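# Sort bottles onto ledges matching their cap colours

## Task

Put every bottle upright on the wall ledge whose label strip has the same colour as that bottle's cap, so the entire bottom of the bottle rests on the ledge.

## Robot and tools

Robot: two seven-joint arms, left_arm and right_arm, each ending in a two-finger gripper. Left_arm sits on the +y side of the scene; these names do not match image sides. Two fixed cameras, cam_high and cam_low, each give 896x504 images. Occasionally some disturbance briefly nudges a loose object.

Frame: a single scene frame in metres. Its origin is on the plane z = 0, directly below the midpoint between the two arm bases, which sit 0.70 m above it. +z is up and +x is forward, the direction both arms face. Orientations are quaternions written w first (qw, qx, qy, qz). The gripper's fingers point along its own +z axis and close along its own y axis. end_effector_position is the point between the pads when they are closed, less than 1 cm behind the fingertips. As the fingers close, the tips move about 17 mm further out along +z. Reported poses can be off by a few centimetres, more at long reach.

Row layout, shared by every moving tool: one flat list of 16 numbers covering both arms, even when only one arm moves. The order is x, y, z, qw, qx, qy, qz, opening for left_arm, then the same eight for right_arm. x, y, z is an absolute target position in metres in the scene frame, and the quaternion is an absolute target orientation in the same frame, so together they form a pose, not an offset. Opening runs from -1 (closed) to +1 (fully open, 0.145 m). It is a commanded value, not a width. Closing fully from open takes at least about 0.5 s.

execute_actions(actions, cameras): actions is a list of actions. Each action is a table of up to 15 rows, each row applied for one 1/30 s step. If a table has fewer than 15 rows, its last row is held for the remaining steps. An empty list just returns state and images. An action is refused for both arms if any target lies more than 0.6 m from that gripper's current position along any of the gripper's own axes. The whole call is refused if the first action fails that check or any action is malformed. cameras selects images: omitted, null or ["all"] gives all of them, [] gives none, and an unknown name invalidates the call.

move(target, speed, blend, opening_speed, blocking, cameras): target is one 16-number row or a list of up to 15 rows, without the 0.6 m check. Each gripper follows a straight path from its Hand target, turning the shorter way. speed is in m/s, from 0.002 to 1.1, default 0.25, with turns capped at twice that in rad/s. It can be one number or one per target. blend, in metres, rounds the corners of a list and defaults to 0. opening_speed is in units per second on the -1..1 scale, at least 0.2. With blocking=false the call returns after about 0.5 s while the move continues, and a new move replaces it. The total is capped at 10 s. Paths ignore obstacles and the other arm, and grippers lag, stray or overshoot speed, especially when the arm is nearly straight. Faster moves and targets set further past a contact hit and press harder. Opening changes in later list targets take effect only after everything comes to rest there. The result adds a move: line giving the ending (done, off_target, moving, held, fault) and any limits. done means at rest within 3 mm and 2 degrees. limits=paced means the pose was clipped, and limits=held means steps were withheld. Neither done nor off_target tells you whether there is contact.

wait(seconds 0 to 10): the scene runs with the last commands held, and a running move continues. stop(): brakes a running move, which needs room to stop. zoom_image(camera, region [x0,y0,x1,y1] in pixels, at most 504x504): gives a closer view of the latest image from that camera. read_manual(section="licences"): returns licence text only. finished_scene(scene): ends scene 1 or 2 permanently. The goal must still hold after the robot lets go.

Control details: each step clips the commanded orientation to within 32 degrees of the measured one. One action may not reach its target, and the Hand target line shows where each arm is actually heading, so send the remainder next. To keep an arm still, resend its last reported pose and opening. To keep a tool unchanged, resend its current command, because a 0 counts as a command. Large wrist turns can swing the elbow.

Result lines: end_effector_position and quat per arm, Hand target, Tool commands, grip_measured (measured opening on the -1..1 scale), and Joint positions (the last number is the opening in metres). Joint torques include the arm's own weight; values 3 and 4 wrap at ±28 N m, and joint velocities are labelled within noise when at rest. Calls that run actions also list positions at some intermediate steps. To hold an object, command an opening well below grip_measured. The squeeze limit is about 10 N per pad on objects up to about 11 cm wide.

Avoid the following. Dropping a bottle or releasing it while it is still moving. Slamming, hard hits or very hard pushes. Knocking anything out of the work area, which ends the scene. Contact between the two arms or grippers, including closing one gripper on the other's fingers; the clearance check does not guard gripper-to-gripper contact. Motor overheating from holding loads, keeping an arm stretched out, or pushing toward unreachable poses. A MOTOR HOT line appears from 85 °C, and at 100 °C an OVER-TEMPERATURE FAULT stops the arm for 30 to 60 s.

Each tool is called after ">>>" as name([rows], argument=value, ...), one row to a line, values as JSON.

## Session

>>> execute_actions(actions=[])

>>> zoom_image(camera="cam_high", region=[420, 190, 700, 420])

>>> zoom_image(camera="cam_low", region=[320, 130, 600, 400])

Scene clock: 0.00 s.
left_arm: end_effector_position=(+0.2239, +0.1828, +0.6144) grip_measured=+1.00 end_effector_quat_wxyz=(-0.319, +0.395, -0.515, +0.691) | right_arm: end_effector_position=(+0.4009, -0.1655, +0.3728) grip_measured=+1.00 end_effector_quat_wxyz=(+0.260, +0.265, +0.837, +0.401)
Joint positions: left_arm=[-1.106 0.942 0.535 2.339 -0.48 -0.199 -0.367 0.145] | right_arm=[0.583 0.619 -0.841 0.925 -1.182 -0.496 -0.047 0.145]
Joint velocities: within noise
Joint torques (N m): no reading
Motor temperatures (°C): left_arm=[20 21 22 20 21 23 21] | right_arm=[20 22 22 19 20 19 21]
Hand target: left_arm +0.2239, +0.1828, +0.6144; -0.319, +0.395, -0.515, +0.691 | right_arm +0.4009, -0.1655, +0.3728; +0.260, +0.265, +0.837, +0.401
Tool commands: left_gripper/opening=+1.0 right_gripper/opening=+1.0

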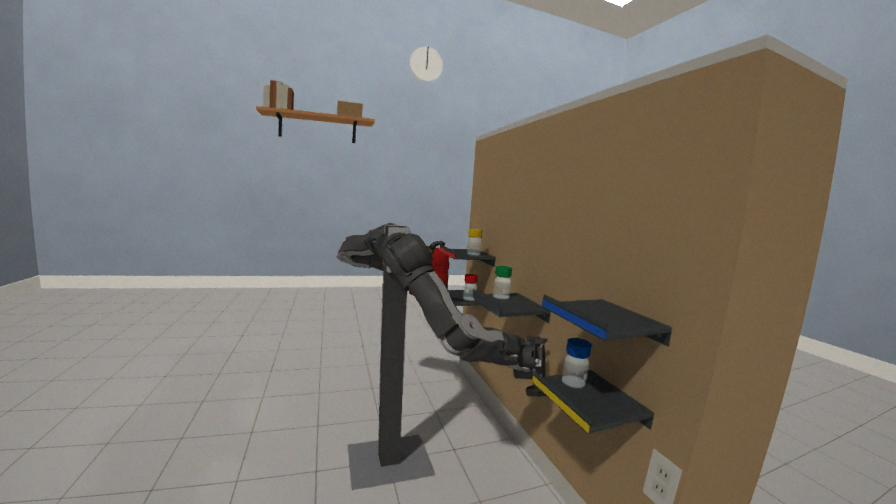

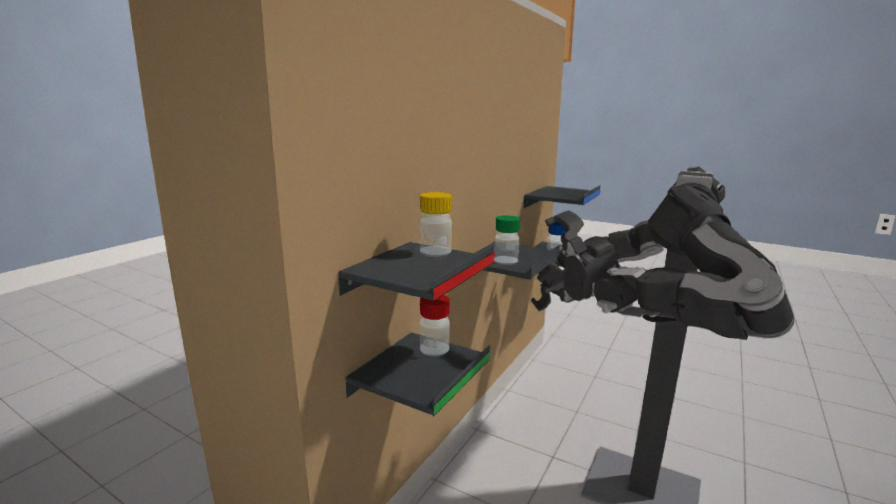

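Scaled by 1.800 from the camera's 896x504 image, which has a finer 1280x720 frame.

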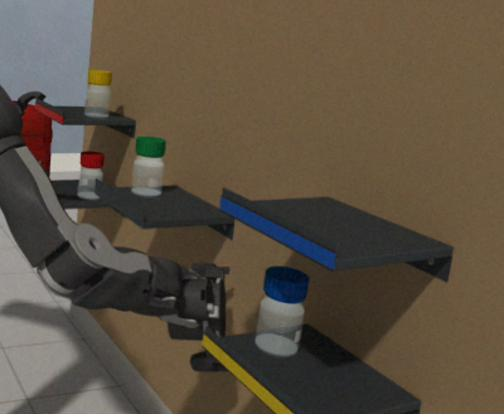

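Scaled by 1.800 from the camera's 896x504 image, which has a finer 1280x720 frame.

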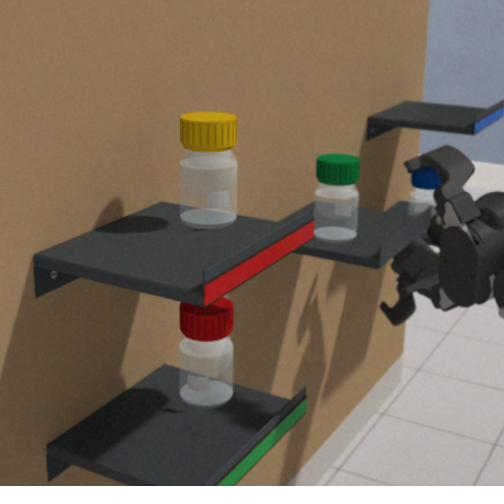

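>>> move([
  [0.25,0.22,0.55,0,0.7071,0,0.7071,0.7,0.27,-0.2,0.43,0,0.7071,0,0.7071,0.7],
  [0.25,0.34,0.512,0,0.7071,0,0.7071,0.7,0.25,-0.345,0.512,0,0.7071,0,0.7071,0.7],
  [0.33,0.338,0.509,0,0.7071,0,0.7071,0.7,0.33,-0.345,0.51,0,0.7071,0,0.7071,0.7],
], speed=[0.4,0.3,0.15], blend=[0.03,0.01,0])

>>> zoom_image(camera="cam_high", region=[500, 280, 680, 440])

>>> zoom_image(camera="cam_low", region=[350, 230, 550, 410])

Scene clock: 42.07 s.
left_arm: end_effector_position=(+0.3308, +0.3371, +0.5126) grip_measured=+0.70 end_effector_quat_wxyz=(+0.002, +0.703, -0.002, +0.711) | right_arm: end_effector_position=(+0.3302, -0.3449, +0.5127) grip_measured=+0.70 end_effector_quat_wxyz=(-0.001, +0.704, +0.001, +0.710)
Joint positions: left_arm=[-0.308 0.937 0.035 1.555 0.947 -0.3 0.04 0.125] | right_arm=[-0.286 0.806 0.179 1.529 0.84 -0.192 0.16 0.125]
Joint velocities: within noise
Joint torques (N m): left_arm=[3.15 5.82 2 2.54 0.11 -0.53 -0.02] | right_arm=[2.28 5.84 2.63 2.73 0.16 -0.3 -0.13]
Motor temperatures (°C): left_arm=[20 21 23 21 21 23 21] | right_arm=[22 23 23 19 20 19 21]
Hand target: left_arm +0.3300, +0.3379, +0.5090; +0.000, +0.707, +0.000, +0.707 | right_arm +0.3300, -0.3451, +0.5100; +0.000, +0.707, +0.000, +0.707
Off the commanded pose: left_arm 0.004 m, 1 deg | right_arm 0.003 m, 1 deg.
move: off_target (left_arm)

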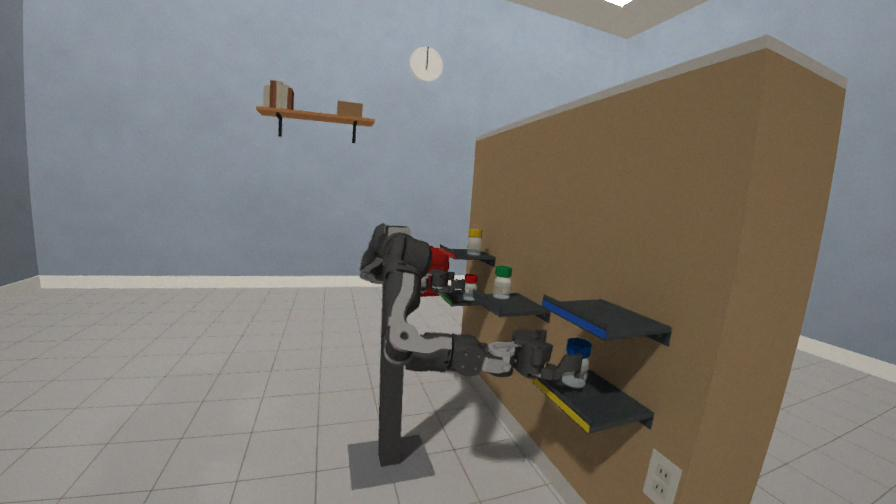

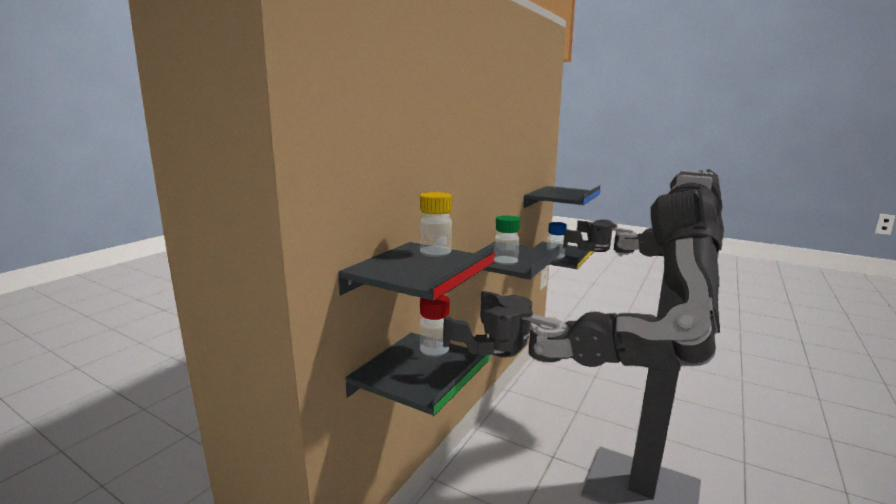

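Scaled by 2.800 from the camera's 896x504 image, which has a finer 1280x720 frame.

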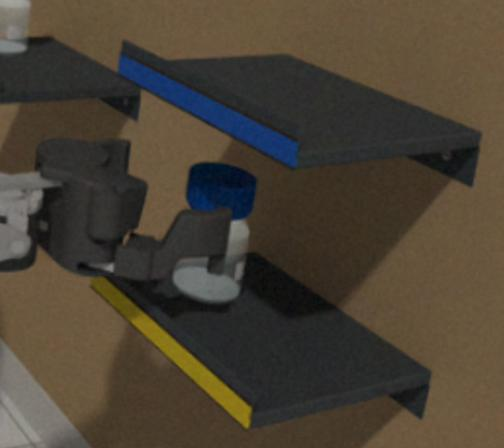

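Scaled by 2.520 from the camera's 896x504 image, which has a finer 1280x720 frame.

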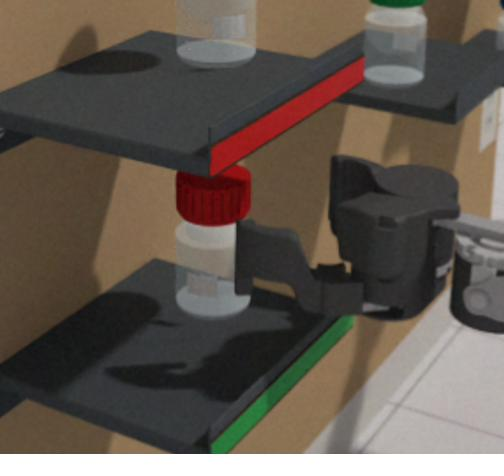

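>>> move([
  [0.368,0.338,0.509,0,0.7071,0,0.7071,0.7,0.365,-0.345,0.51,0,0.7071,0,0.7071,0.7],
  [0.368,0.338,0.509,0,0.7071,0,0.7071,-0.6,0.365,-0.345,0.51,0,0.7071,0,0.7071,-0.6],
  [0.365,0.338,0.545,0,0.7071,0,0.7071,-0.6,0.365,-0.345,0.546,0,0.7071,0,0.7071,-0.6],
  [0.24,0.36,0.56,0,0.7071,0,0.7071,-0.6,0.24,-0.36,0.56,0,0.7071,0,0.7071,-0.6],
  [0.235,0.41,0.67,0,0.7071,0,0.7071,-0.6,0.235,-0.375,0.67,0,0.7071,0,0.7071,-0.6],
  [0.245,0.443,0.75,0,0.7071,0,0.7071,-0.6,0.245,-0.39,0.75,0,0.7071,0,0.7071,-0.6],
  [0.35,0.443,0.752,0,0.7071,0,0.7071,-0.6,0.35,-0.39,0.752,0,0.7071,0,0.7071,-0.6],
], speed=[0.1,0.1,0.12,0.25,0.25,0.25,0.2], blend=[0,0,0.01,0.03,0.03,0.03,0], opening_speed=2)

>>> zoom_image(camera="cam_high", region=[420, 200, 680, 400])

>>> zoom_image(camera="cam_low", region=[330, 130, 610, 330])

Scene clock: 77.77 s.
left_arm: end_effector_position=(+0.3501, +0.4423, +0.7509) grip_measured=-0.33 end_effector_quat_wxyz=(+0.001, +0.710, -0.001, +0.704) | right_arm: end_effector_position=(+0.3500, -0.3896, +0.7507) grip_measured=-0.27 end_effector_quat_wxyz=(+0.000, +0.711, +0.001, +0.703)
Joint positions: left_arm=[-1.104 1.527 1.405 1.286 1.461 0.291 0.346 0.051] | right_arm=[-0.971 1.473 1.293 1.583 1.514 0.33 0.09 0.056]
Joint velocities: within noise
Joint torques (N m): left_arm=[4.29 4.26 3.14 0.79 0.43 -0.93 -0.01] | right_arm=[3.02 4.65 4.23 0.69 0.26 -0.81 -0.12]
Motor temperatures (°C): left_arm=[20 23 23 21 21 24 21] | right_arm=[21 24 23 19 20 20 21]
Hand target: left_arm +0.3500, +0.4430, +0.7521; +0.000, +0.707, +0.000, +0.707 | right_arm +0.3500, -0.3901, +0.7520; +0.000, +0.707, +0.000, +0.707
Off the commanded pose: left_arm 0.001 m, 1 deg | right_arm 0.001 m, 1 deg.
move: done; target 2's new opening was sent with right_arm's hand 0.004 m and 1 deg from that target

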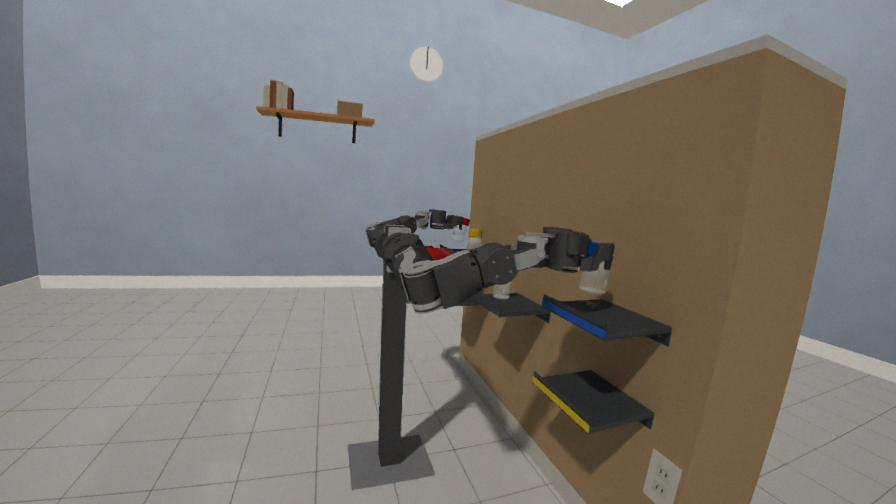

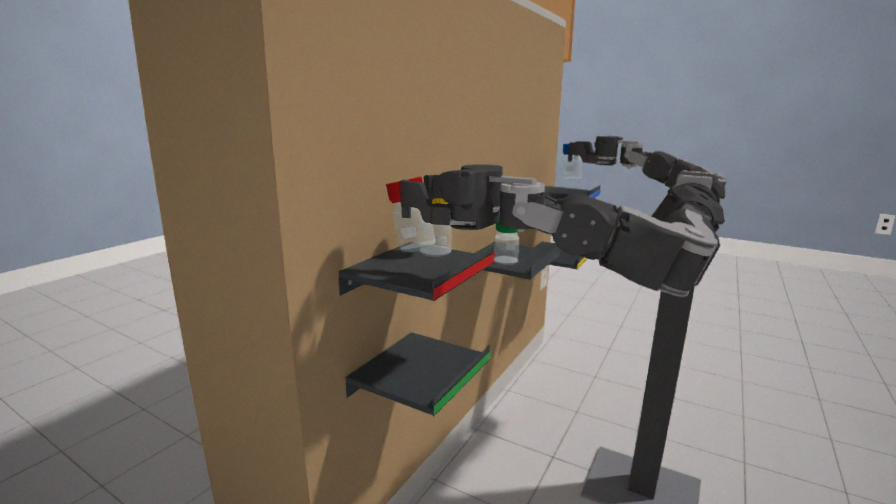

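Scaled by 1.938 from the camera's 896x504 image, which has a finer 1280x720 frame.

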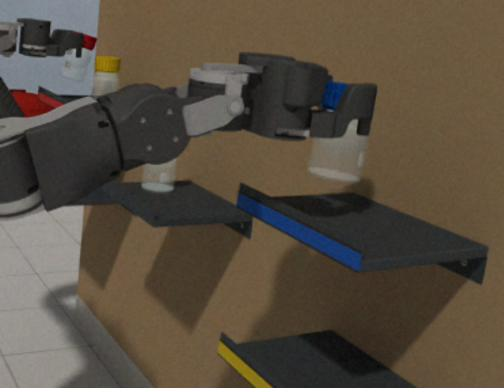

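Scaled by 1.800 from the camera's 896x504 image, which has a finer 1280x720 frame.

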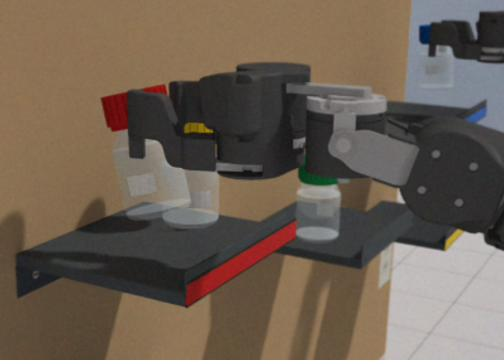

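>>> move([
  [0.37,0.444,0.735,0,0.6561,0,0.7547,-0.6,0.375,-0.392,0.735,0,0.7071,0,0.7071,-0.6],
  [0.37,0.444,0.716,0,0.6561,0,0.7547,-0.6,0.375,-0.392,0.715,0,0.7071,0,0.7071,-0.6],
  [0.37,0.444,0.701,0,0.6561,0,0.7547,-0.6,0.375,-0.392,0.701,0,0.7071,0,0.7071,-0.6],
], speed=[0.12,0.1,0.03])

>>> zoom_image(camera="cam_high", region=[520, 200, 680, 350])

>>> zoom_image(camera="cam_low", region=[340, 160, 520, 310])

Scene clock: 99.30 s.
left_arm: end_effector_position=(+0.3701, +0.4424, +0.7071) grip_measured=-0.33 end_effector_quat_wxyz=(-0.019, +0.659, -0.014, +0.752) | right_arm: end_effector_position=(+0.3752, -0.3914, +0.7052) grip_measured=-0.27 end_effector_quat_wxyz=(+0.000, +0.703, +0.002, +0.711)
Joint positions: left_arm=[-1.407 1.586 1.351 1.234 1.588 -0.191 0.315 0.051] | right_arm=[-1.165 1.555 1.203 1.5 1.56 0.026 0.088 0.056]
Joint velocities: within noise
Joint torques (N m): left_arm=[4.26 1.38 1.84 0.4 0.25 -0.31 -0.12] | right_arm=[3.52 2.78 2.85 0.57 0.17 -0.36 -0.06]
Motor temperatures (°C): left_arm=[21 23 24 21 21 25 21] | right_arm=[21 23 23 19 20 20 21]
Hand target: left_arm +0.3698, +0.4438, +0.7011; -0.021, +0.667, -0.011, +0.745 | right_arm +0.3749, -0.3920, +0.7010; +0.001, +0.707, +0.001, +0.707
Off the commanded pose: left_arm 0.006 m, 3 deg | right_arm 0.004 m, 1 deg.
joint read past its limit (left arm) — joint 5 (forearm roll), upper limit.
joint sent to its limit (left arm) — joint 1 (shoulder pitch), lower limit; joint 5 (forearm roll), upper limit. The joint targets are off in orientation, not in position.
joint sent to its limit (right arm) — joint 5 (forearm roll), upper limit. The joint targets still meet the commanded pose.
move: off_target (left_arm, right_arm)

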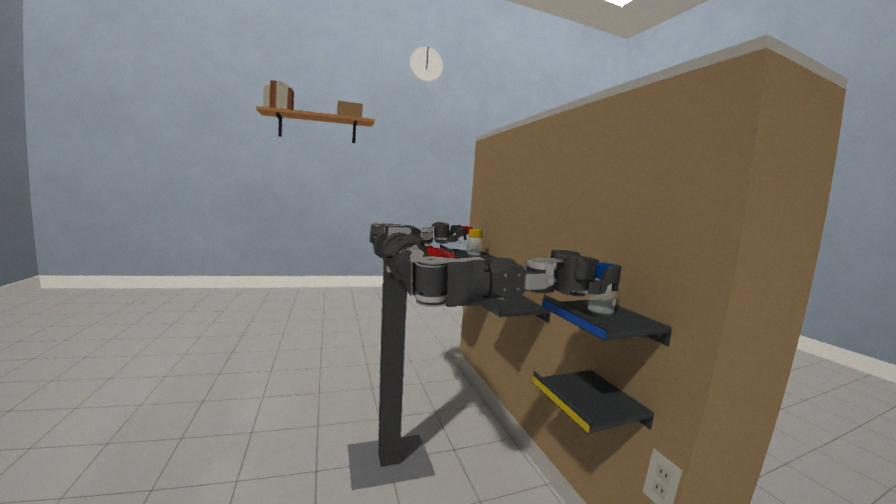

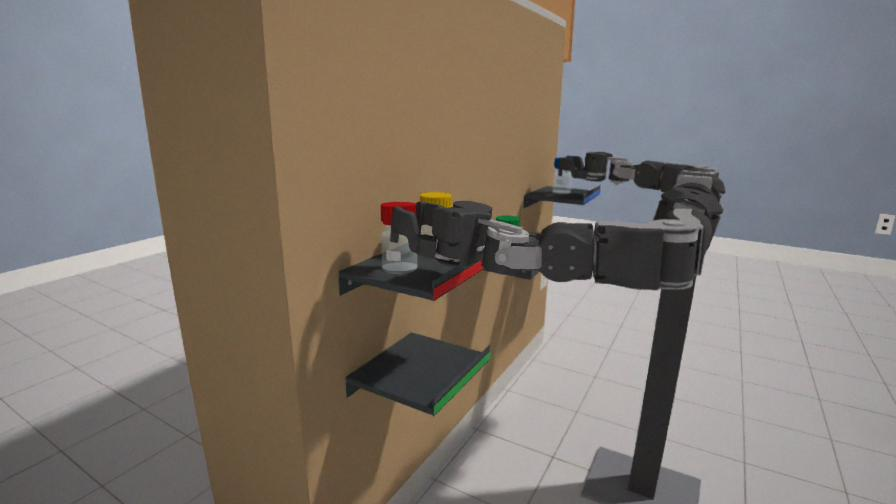

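Scaled by 3.150 from the camera's 896x504 image, which has a finer 1280x720 frame.

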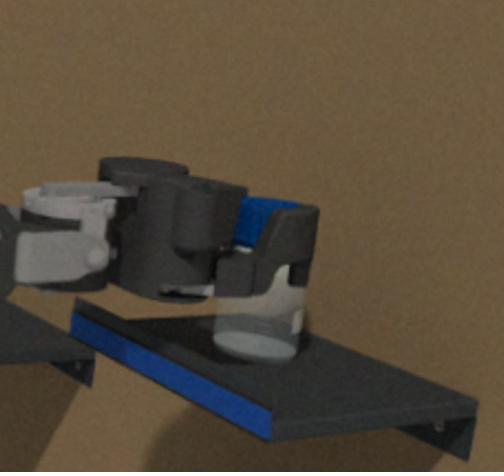

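Scaled by 2.800 from the camera's 896x504 image, which has a finer 1280x720 frame.

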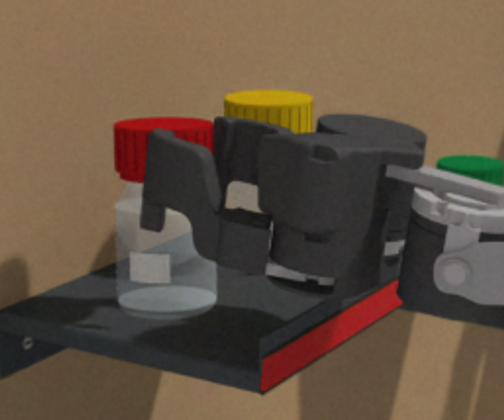

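>>> move([
  [0.37,0.442,0.706,0,0.6561,0,0.7547,-0.6,0.375,-0.391,0.704,0,0.7071,0,0.7071,-0.6],
  [0.37,0.442,0.706,0,0.6561,0,0.7547,0.0,0.375,-0.391,0.704,0,0.7071,0,0.7071,0.5],
  [0.26,0.442,0.722,0,0.7071,0,0.7071,0.0,0.26,-0.385,0.715,0,0.7071,0,0.7071,0.5],
  [0.27,0.27,0.75,0,0.7071,0,0.7071,0.0,0.25,-0.36,0.65,0,0.7071,0,0.7071,0.5],
  [0.28,0.16,0.69,0.153,0.6903,-0.153,0.6903,0.0,0.25,-0.36,0.6,0,0.7071,0,0.7071,0.5],
  [0.30,0.08,0.615,0.153,0.6903,-0.153,0.6903,0.7,0.25,-0.36,0.6,0,0.7071,0,0.7071,0.5],
  [0.335,0.064,0.603,0.153,0.6903,-0.153,0.6903,0.7,0.25,-0.36,0.6,0,0.7071,0,0.7071,0.5],
], speed=[0.1,0.1,0.12,0.25,0.25,0.2,0.12], blend=[0,0,0.02,0.03,0.03,0,0], opening_speed=1.5)

>>> zoom_image(camera="cam_high", region=[430, 210, 590, 340])

>>> zoom_image(camera="cam_low", region=[340, 160, 560, 320])

Scene clock: 126.80 s.
left_arm: end_effector_position=(+0.3351, +0.0651, +0.6044) grip_measured=+0.70 end_effector_quat_wxyz=(+0.152, +0.690, -0.151, +0.692) | right_arm: end_effector_position=(+0.2504, -0.3601, +0.6018) grip_measured=+0.50 end_effector_quat_wxyz=(+0.001, +0.706, +0.000, +0.708)
Joint positions: left_arm=[0.326 0.665 -0.628 2.14 0.775 0.334 -0.44 0.125] | right_arm=[-1.076 0.877 0.896 1.957 1.176 -0.135 0.175 0.112]
Joint velocities: within noise
Joint torques (N m): left_arm=[5.5 1.57 1.14 3.25 -0.13 -0.66 0.22] | right_arm=[0.01 3.1 2.71 1.66 0.17 -0.51 0.05]
Motor temperatures (°C): left_arm=[21 22 24 21 21 24 21] | right_arm=[21 23 23 19 20 20 21]
Hand target: left_arm +0.3350, +0.0640, +0.6030; +0.153, +0.690, -0.153, +0.690 | right_arm +0.2500, -0.3599, +0.6000; +0.000, +0.707, +0.000, +0.707
Off the commanded pose: left_arm 0.002 m, 0 deg | right_arm 0.002 m, 0 deg.
move: done; target 2's new opening was sent with left_arm's hand 0.001 m and 3 deg from that target

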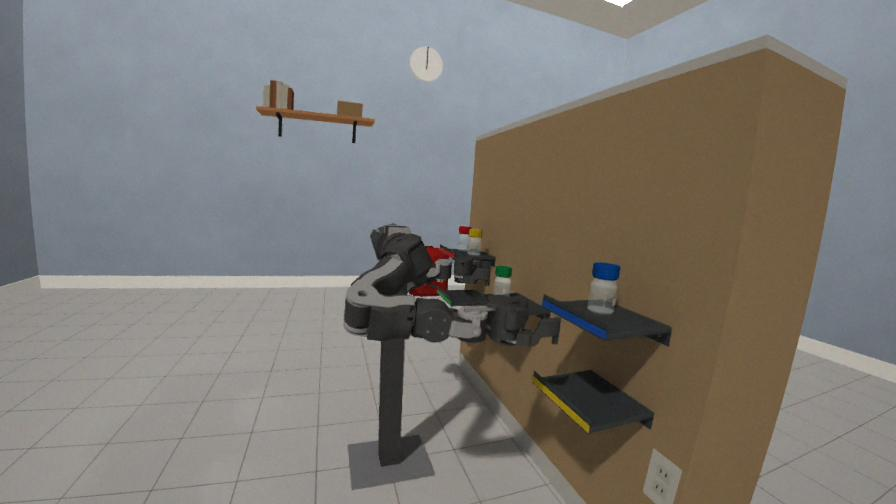

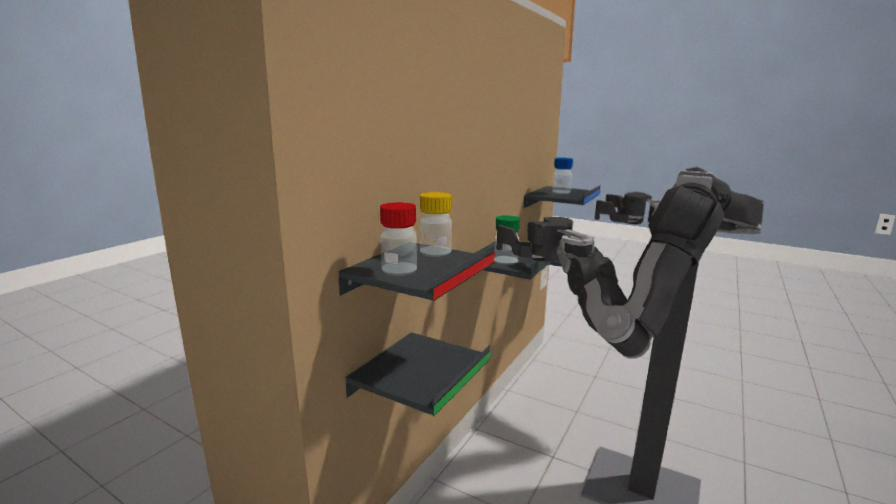

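Scaled by 3.150 from the camera's 896x504 image, which has a finer 1280x720 frame.

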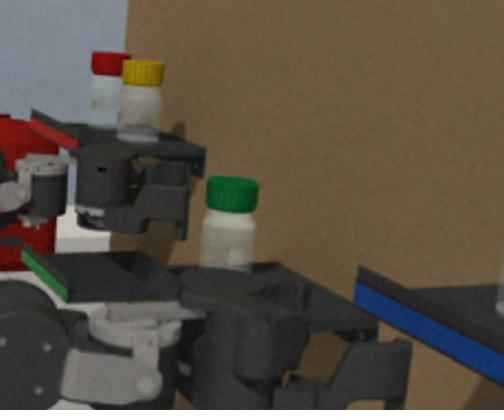

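Scaled by 2.291 from the camera's 896x504 image, which has a finer 1280x720 frame.

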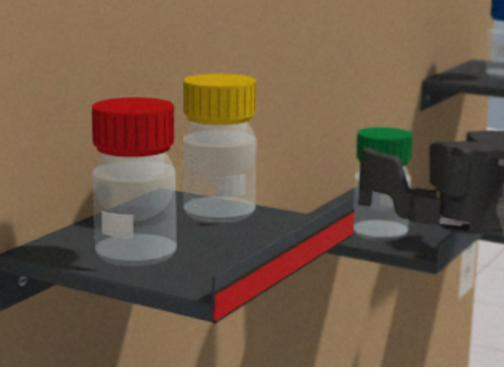

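>>> move([
  [0.364,0.0505,0.602,0.153,0.6903,-0.153,0.6903,0.7,0.25,-0.36,0.6,0,0.7071,0,0.7071,0.5],
  [0.364,0.0505,0.602,0.153,0.6903,-0.153,0.6903,-0.6,0.25,-0.36,0.6,0,0.7071,0,0.7071,0.5],
  [0.364,0.0505,0.65,0.153,0.6903,-0.153,0.6903,-0.6,0.25,-0.36,0.6,0,0.7071,0,0.7071,0.5],
  [0.30,0.10,0.65,0.153,0.6903,-0.153,0.6903,-0.6,0.25,-0.36,0.6,0,0.7071,0,0.7071,0.5],
  [0.265,0.23,0.60,0.08,0.70,-0.08,0.70,-0.6,0.25,-0.30,0.6,0,0.7071,0,0.7071,0.5],
  [0.24,0.37,0.55,0,0.7071,0,0.7071,-0.6,0.25,-0.25,0.6,-0.08,0.70,0.08,0.70,0.7],
  [0.36,0.385,0.548,0,0.7071,0,0.7071,-0.6,0.25,-0.25,0.6,-0.08,0.70,0.08,0.70,0.7],
], speed=[0.1,0.1,0.12,0.2,0.25,0.25,0.15], blend=[0,0,0.01,0.03,0.03,0.02,0], opening_speed=2)

>>> zoom_image(camera="cam_low", region=[320, 240, 540, 420])

Scene clock: 152.30 s.
left_arm: end_effector_position=(+0.3602, +0.3854, +0.5487) grip_measured=-0.28 end_effector_quat_wxyz=(-0.001, +0.708, +0.001, +0.706) | right_arm: end_effector_position=(+0.2505, -0.2519, +0.6008) grip_measured=+0.70 end_effector_quat_wxyz=(-0.077, +0.703, +0.078, +0.703)
Joint positions: left_arm=[-0.084 0.921 0.171 1.37 0.923 -0.067 0.26 0.054] | right_arm=[-1.093 0.921 0.715 2.249 1.054 -0.162 0.025 0.125]
Joint velocities: within noise
Joint torques (N m): left_arm=[4.63 7 2.51 3 0.29 -0.79 0.25] | right_arm=[0.17 2.81 1.99 2.47 0.11 -0.56 0.14]
Motor temperatures (°C): left_arm=[22 22 24 21 21 25 21] | right_arm=[21 23 23 19 20 20 21]
Hand target: left_arm +0.3600, +0.3849, +0.5481; +0.000, +0.707, +0.000, +0.707 | right_arm +0.2500, -0.2500, +0.6000; -0.080, +0.703, +0.080, +0.702
Off the commanded pose: left_arm 0.001 m, 0 deg | right_arm 0.002 m, 0 deg.
move: done; blend cut to 0 m at target 6

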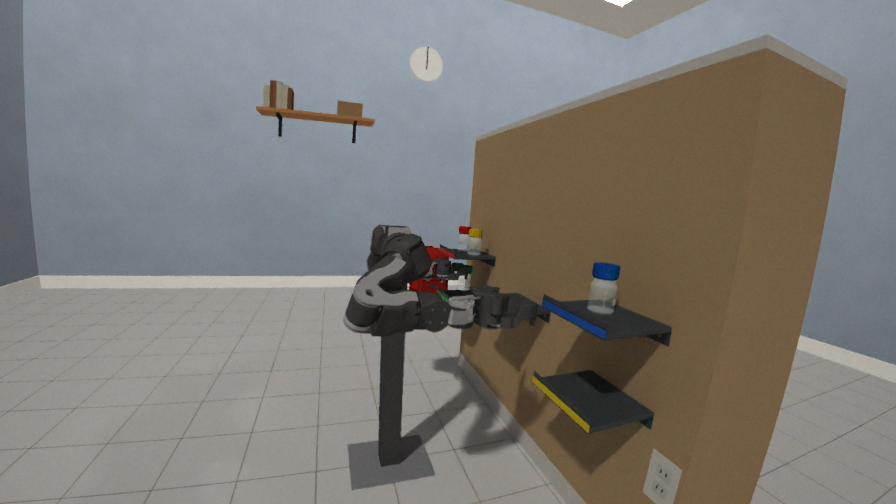

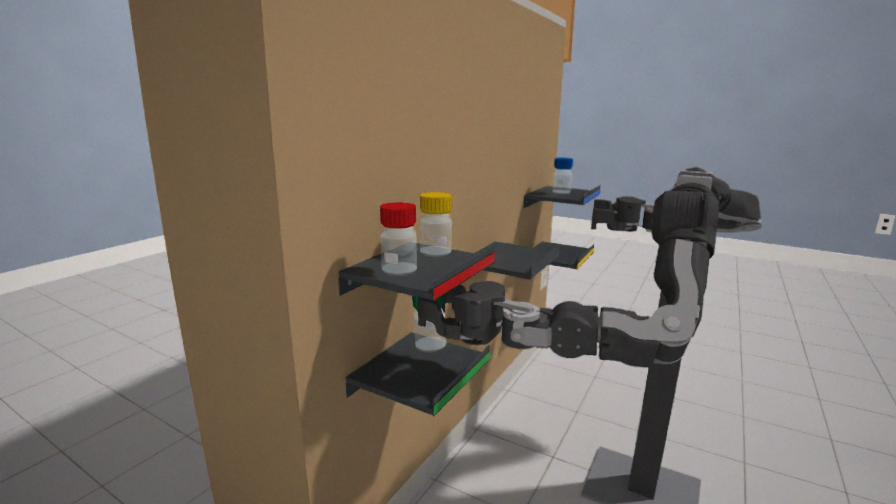

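Scaled by 2.291 from the camera's 896x504 image, which has a finer 1280x720 frame.

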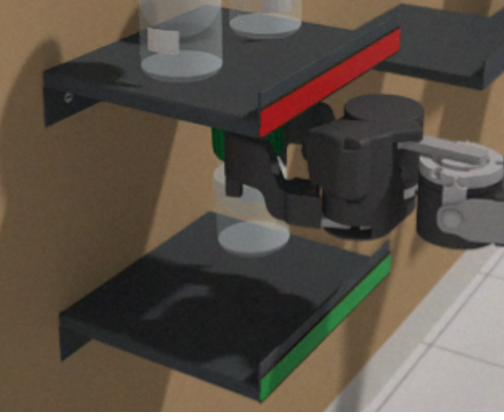

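>>> move([
  [0.372,0.39,0.522,0,0.7071,0,0.7071,-0.6,0.25,-0.25,0.6,-0.08,0.70,0.08,0.70,0.7],
  [0.372,0.39,0.506,0,0.7071,0,0.7071,-0.6,0.25,-0.25,0.6,-0.08,0.70,0.08,0.70,0.7],
], speed=[0.1,0.04])

>>> zoom_image(camera="cam_low", region=[320, 240, 540, 420])

Scene clock: 164.53 s.
left_arm: end_effector_position=(+0.3728, +0.3914, +0.5143) grip_measured=-0.28 end_effector_quat_wxyz=(-0.003, +0.697, +0.000, +0.717) | right_arm: end_effector_position=(+0.2505, -0.2519, +0.6008) grip_measured=+0.70 end_effector_quat_wxyz=(-0.077, +0.703, +0.078, +0.703)
Joint positions: left_arm=[0.071 0.846 0.034 1.136 0.866 -0.22 0.347 0.054] | right_arm=[-1.093 0.921 0.715 2.249 1.054 -0.162 0.025 0.125]
Joint velocities: within noise
Joint torques (N m): left_arm=[4.5 6.63 0.77 2.41 0.2 -0.19 0.13] | right_arm=[0.09 2.81 2.02 2.56 0.08 -0.55 0.15]
Motor temperatures (°C): left_arm=[22 23 24 21 21 25 21] | right_arm=[21 23 23 19 20 20 21]
Hand target: left_arm +0.3718, +0.3901, +0.5061; +0.000, +0.707, +0.000, +0.707 | right_arm +0.2500, -0.2500, +0.6000; -0.080, +0.703, +0.080, +0.702
Off the commanded pose: left_arm 0.008 m, 2 deg | right_arm 0.002 m, 0 deg.
move: off_target (left_arm)

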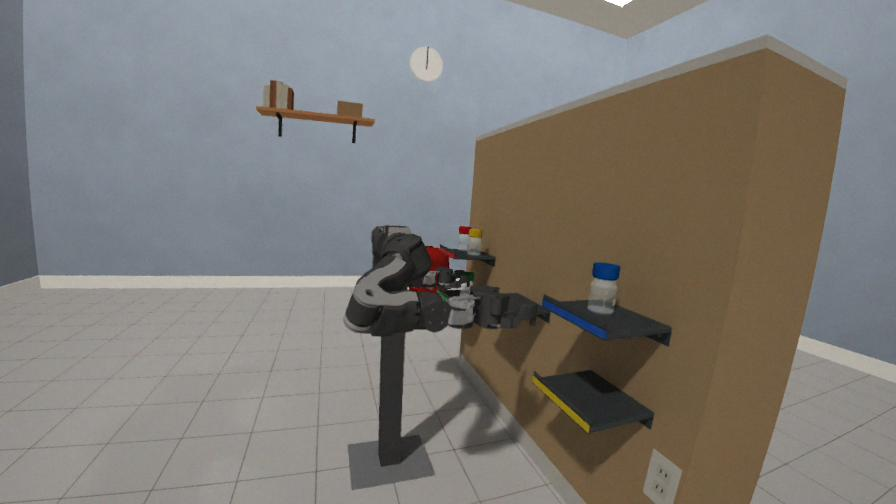

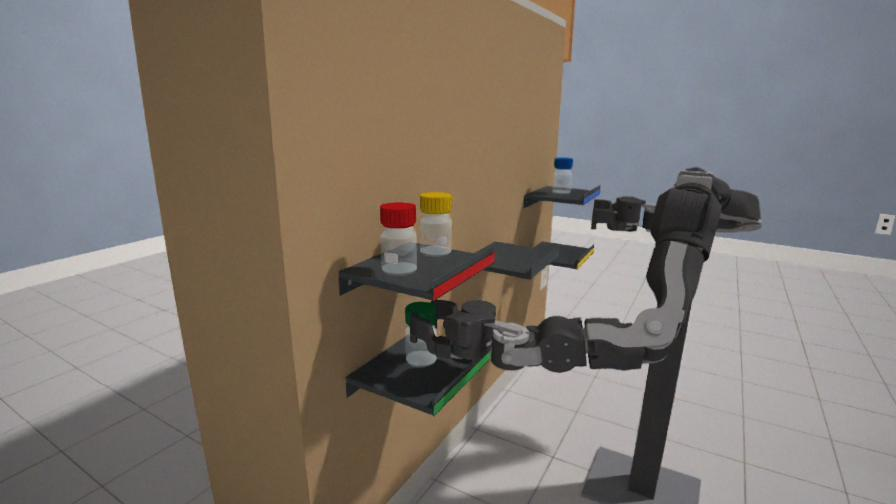

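Scaled by 2.291 from the camera's 896x504 image, which has a finer 1280x720 frame.

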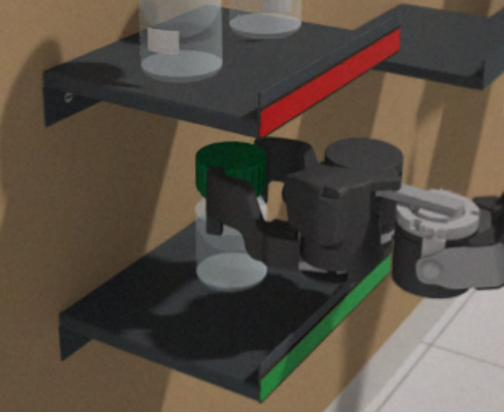

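>>> move([
  [0.372,0.391,0.512,0,0.7071,0,0.7071,-0.6,0.25,-0.25,0.6,-0.08,0.70,0.08,0.70,0.7],
  [0.372,0.391,0.512,0,0.7071,0,0.7071,0.4,0.25,-0.25,0.6,-0.08,0.70,0.08,0.70,0.7],
  [0.25,0.38,0.53,0,0.7071,0,0.7071,0.4,0.25,-0.25,0.6,-0.08,0.70,0.08,0.70,0.7],
  [0.235,0.36,0.65,0,0.7071,0,0.7071,0.4,0.25,-0.25,0.6,-0.08,0.70,0.08,0.70,0.7],
  [0.25,0.344,0.72,0,0.7071,0,0.7071,0.2,0.25,-0.25,0.6,-0.08,0.70,0.08,0.70,0.7],
  [0.335,0.344,0.707,0,0.7071,0,0.7071,0.2,0.25,-0.25,0.6,-0.08,0.70,0.08,0.70,0.7],
], speed=[0.1,0.1,0.15,0.25,0.25,0.12], blend=[0,0,0.02,0.03,0,0], opening_speed=1.5)

>>> zoom_image(camera="cam_low", region=[330, 150, 550, 390])

>>> zoom_image(camera="cam_high", region=[430, 210, 530, 310])

Scene clock: 183.23 s.
left_arm: end_effector_position=(+0.3354, +0.3421, +0.7095) grip_measured=+0.20 end_effector_quat_wxyz=(+0.001, +0.705, -0.004, +0.709) | right_arm: end_effector_position=(+0.2505, -0.2519, +0.6008) grip_measured=+0.70 end_effector_quat_wxyz=(-0.077, +0.703, +0.078, +0.703)
Joint positions: left_arm=[-1.04 1.361 1.188 1.883 1.507 0.159 -0.11 0.09] | right_arm=[-1.093 0.921 0.715 2.249 1.054 -0.162 0.025 0.125]
Joint velocities: within noise
Joint torques (N m): left_arm=[2.89 3.13 2.66 0.57 0.14 -0.7 -0.06] | right_arm=[0.09 3.05 1.94 2.48 0.08 -0.54 0.15]
Motor temperatures (°C): left_arm=[21 24 24 21 21 24 21] | right_arm=[20 23 23 19 20 20 21]
Hand target: left_arm +0.3350, +0.3440, +0.7070; +0.000, +0.707, +0.000, +0.707 | right_arm +0.2500, -0.2500, +0.6000; -0.080, +0.703, +0.080, +0.702
Off the commanded pose: left_arm 0.003 m, 1 deg | right_arm 0.002 m, 0 deg.
move: done

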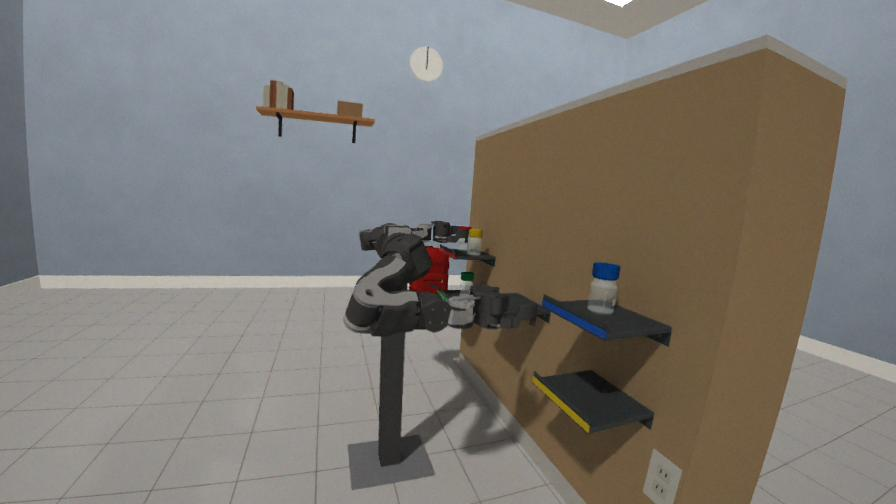

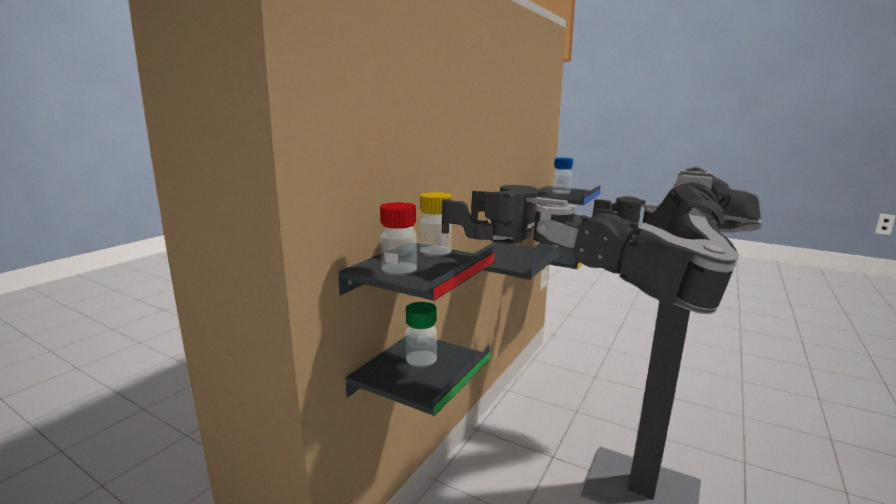

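Scaled by 2.100 from the camera's 896x504 image, which has a finer 1280x720 frame.

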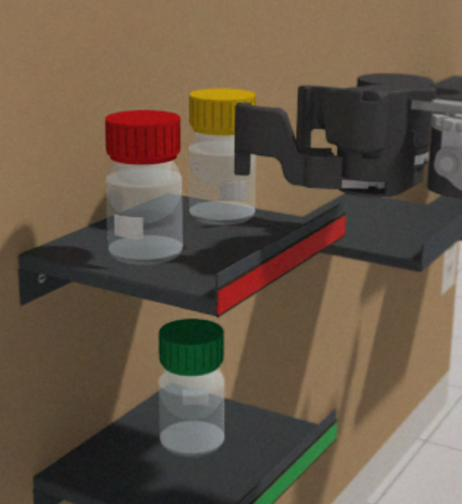

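Scaled by 5.040 from the camera's 896x504 image, which has a finer 1280x720 frame.

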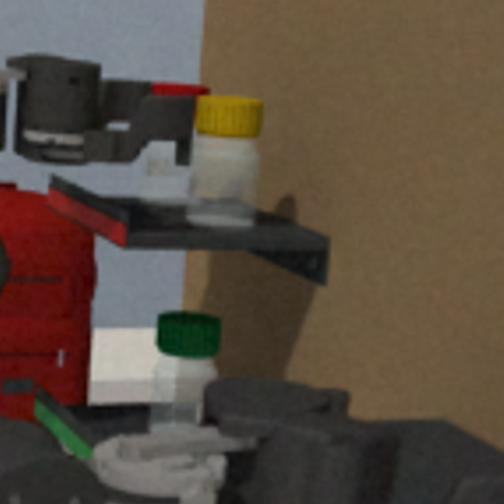

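>>> move([
  [0.374,0.345,0.705,0,0.7071,0,0.7071,0.2,0.25,-0.28,0.6,-0.08,0.70,0.08,0.70,0.7],
  [0.374,0.345,0.705,0,0.7071,0,0.7071,-0.6,0.25,-0.28,0.6,-0.08,0.70,0.08,0.70,0.7],
  [0.372,0.343,0.75,0,0.7071,0,0.7071,-0.6,0.25,-0.28,0.6,-0.08,0.70,0.08,0.70,0.7],
  [0.27,0.28,0.77,0,0.7071,0,0.7071,-0.6,0.25,-0.28,0.6,-0.08,0.70,0.08,0.70,0.7],
  [0.28,0.15,0.73,0.153,0.6903,-0.153,0.6903,-0.6,0.25,-0.28,0.6,-0.08,0.70,0.08,0.70,0.7],
  [0.33,0.03,0.70,0.183,0.6830,-0.183,0.6830,-0.6,0.25,-0.28,0.6,-0.08,0.70,0.08,0.70,0.7],
  [0.375,-0.008,0.625,0.183,0.6830,-0.183,0.6830,-0.6,0.25,-0.28,0.6,-0.08,0.70,0.08,0.70,0.7],
], speed=[0.1,0.1,0.12,0.2,0.25,0.25,0.15], blend=[0,0,0.01,0.03,0.03,0.03,0], opening_speed=2)

>>> zoom_image(camera="cam_high", region=[430, 210, 590, 340])

>>> zoom_image(camera="cam_low", region=[340, 160, 600, 400])

Scene clock: 207.50 s.
left_arm: end_effector_position=(+0.3753, -0.0074, +0.6228) grip_measured=-0.33 end_effector_quat_wxyz=(+0.180, +0.687, -0.183, +0.679) | right_arm: end_effector_position=(+0.2502, -0.2801, +0.5985) grip_measured=+0.70 end_effector_quat_wxyz=(-0.080, +0.705, +0.080, +0.700)
Joint positions: left_arm=[0.712 0.435 -0.888 1.881 0.871 0.386 -0.514 0.051] | right_arm=[-1.112 0.907 0.799 2.134 1.117 -0.166 0.178 0.125]
Joint velocities: within noise
Joint torques (N m): left_arm=[8.06 -0.2 2.32 3.66 -0.27 -0.92 0.22] | right_arm=[0.28 2.18 4.18 2.18 0.29 -0.51 0.15]
Motor temperatures (°C): left_arm=[21 23 24 21 21 25 21] | right_arm=[20 23 23 19 20 20 21]
Hand target: left_arm +0.3750, -0.0080, +0.6251; +0.183, +0.683, -0.183, +0.683 | right_arm +0.2500, -0.2800, +0.5999; -0.080, +0.703, +0.080, +0.702
Off the commanded pose: left_arm 0.002 m, 1 deg | right_arm 0.002 m, 0 deg.
move: done; target 2's new opening was sent with left_arm's hand 0.004 m and 1 deg from that target

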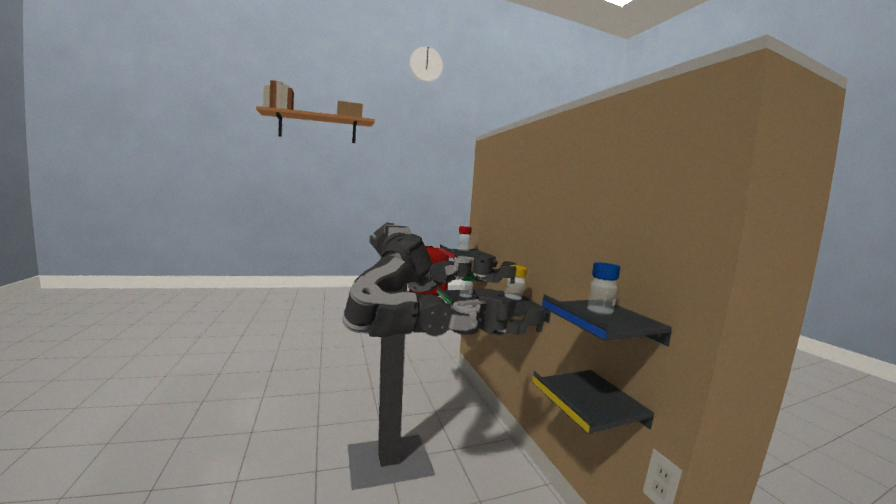

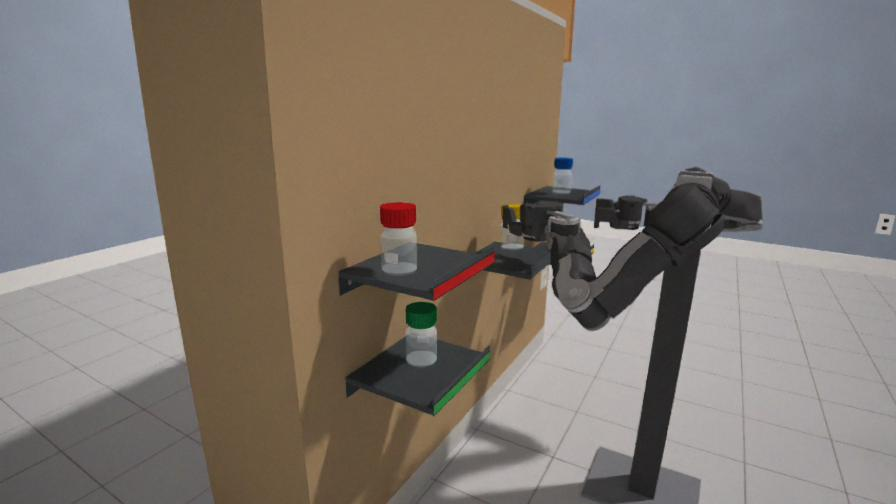

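Scaled by 3.150 from the camera's 896x504 image, which has a finer 1280x720 frame.

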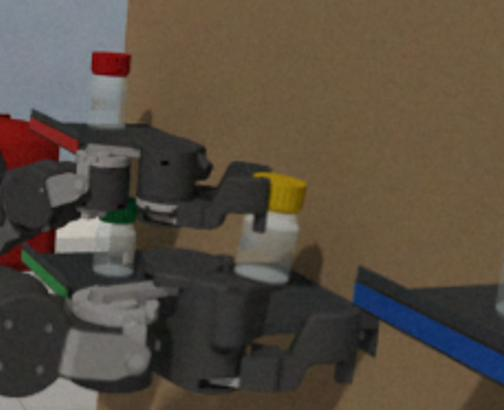

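Scaled by 1.938 from the camera's 896x504 image, which has a finer 1280x720 frame.

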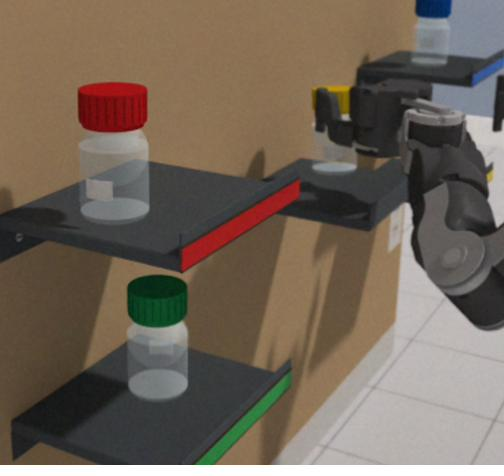

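>>> move([
  [0.375,-0.008,0.615,0.1923,0.6463,-0.1732,0.7178,-0.6,0.25,-0.28,0.6,-0.08,0.70,0.08,0.70,0.7],
  [0.375,-0.008,0.597,0.1923,0.6463,-0.1732,0.7178,-0.6,0.25,-0.28,0.6,-0.08,0.70,0.08,0.70,0.7],
], speed=[0.1,0.035])

>>> zoom_image(camera="cam_low", region=[460, 170, 600, 300])

Scene clock: 215.83 s.
left_arm: end_effector_position=(+0.3751, -0.0075, +0.6046) grip_measured=-0.33 end_effector_quat_wxyz=(+0.194, +0.638, -0.169, +0.726) | right_arm: end_effector_position=(+0.2502, -0.2801, +0.5985) grip_measured=+0.70 end_effector_quat_wxyz=(-0.080, +0.705, +0.080, +0.700)
Joint positions: left_arm=[0.627 0.442 -0.944 1.793 0.715 0.108 -0.448 0.051] | right_arm=[-1.112 0.907 0.799 2.134 1.117 -0.166 0.178 0.125]
Joint velocities: within noise
Joint torques (N m): left_arm=[6.18 0.46 1.01 2.58 0.02 -0.37 0.21] | right_arm=[0.25 2.28 4.15 2.21 0.29 -0.49 0.17]
Motor temperatures (°C): left_arm=[23 23 24 21 21 25 21] | right_arm=[20 23 23 19 20 20 21]
Hand target: left_arm +0.3748, -0.0080, +0.5970; +0.192, +0.646, -0.173, +0.718 | right_arm +0.2500, -0.2800, +0.5999; -0.080, +0.703, +0.080, +0.702
Off the commanded pose: left_arm 0.008 m, 1 deg | right_arm 0.002 m, 0 deg.
move: off_target (left_arm)

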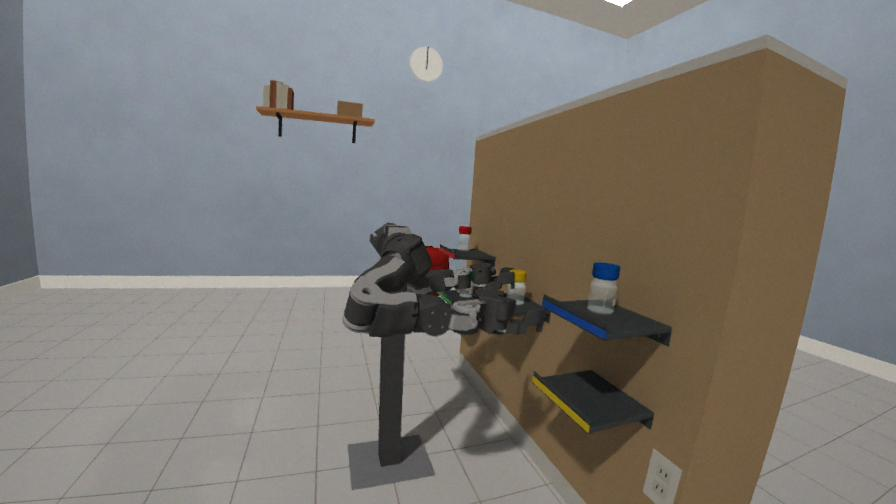

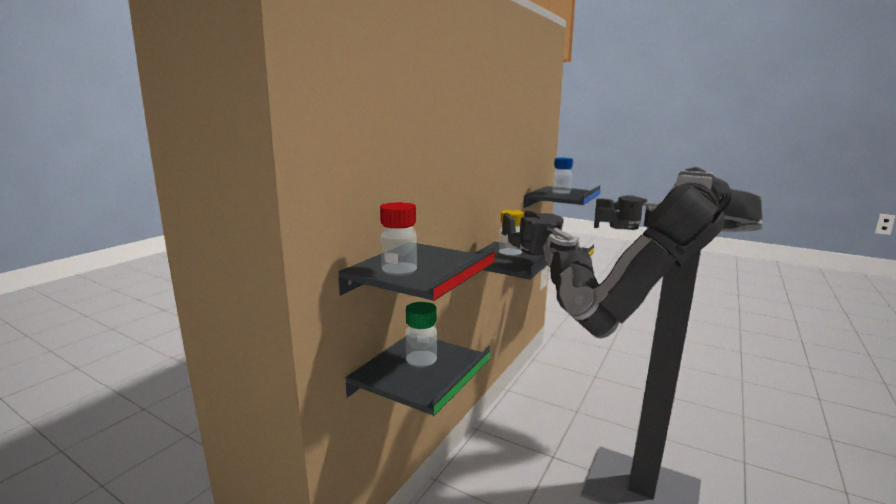

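Scaled by 3.600 from the camera's 896x504 image, which has a finer 1280x720 frame.

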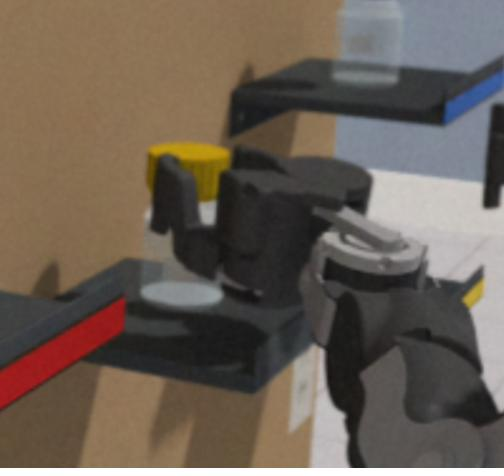

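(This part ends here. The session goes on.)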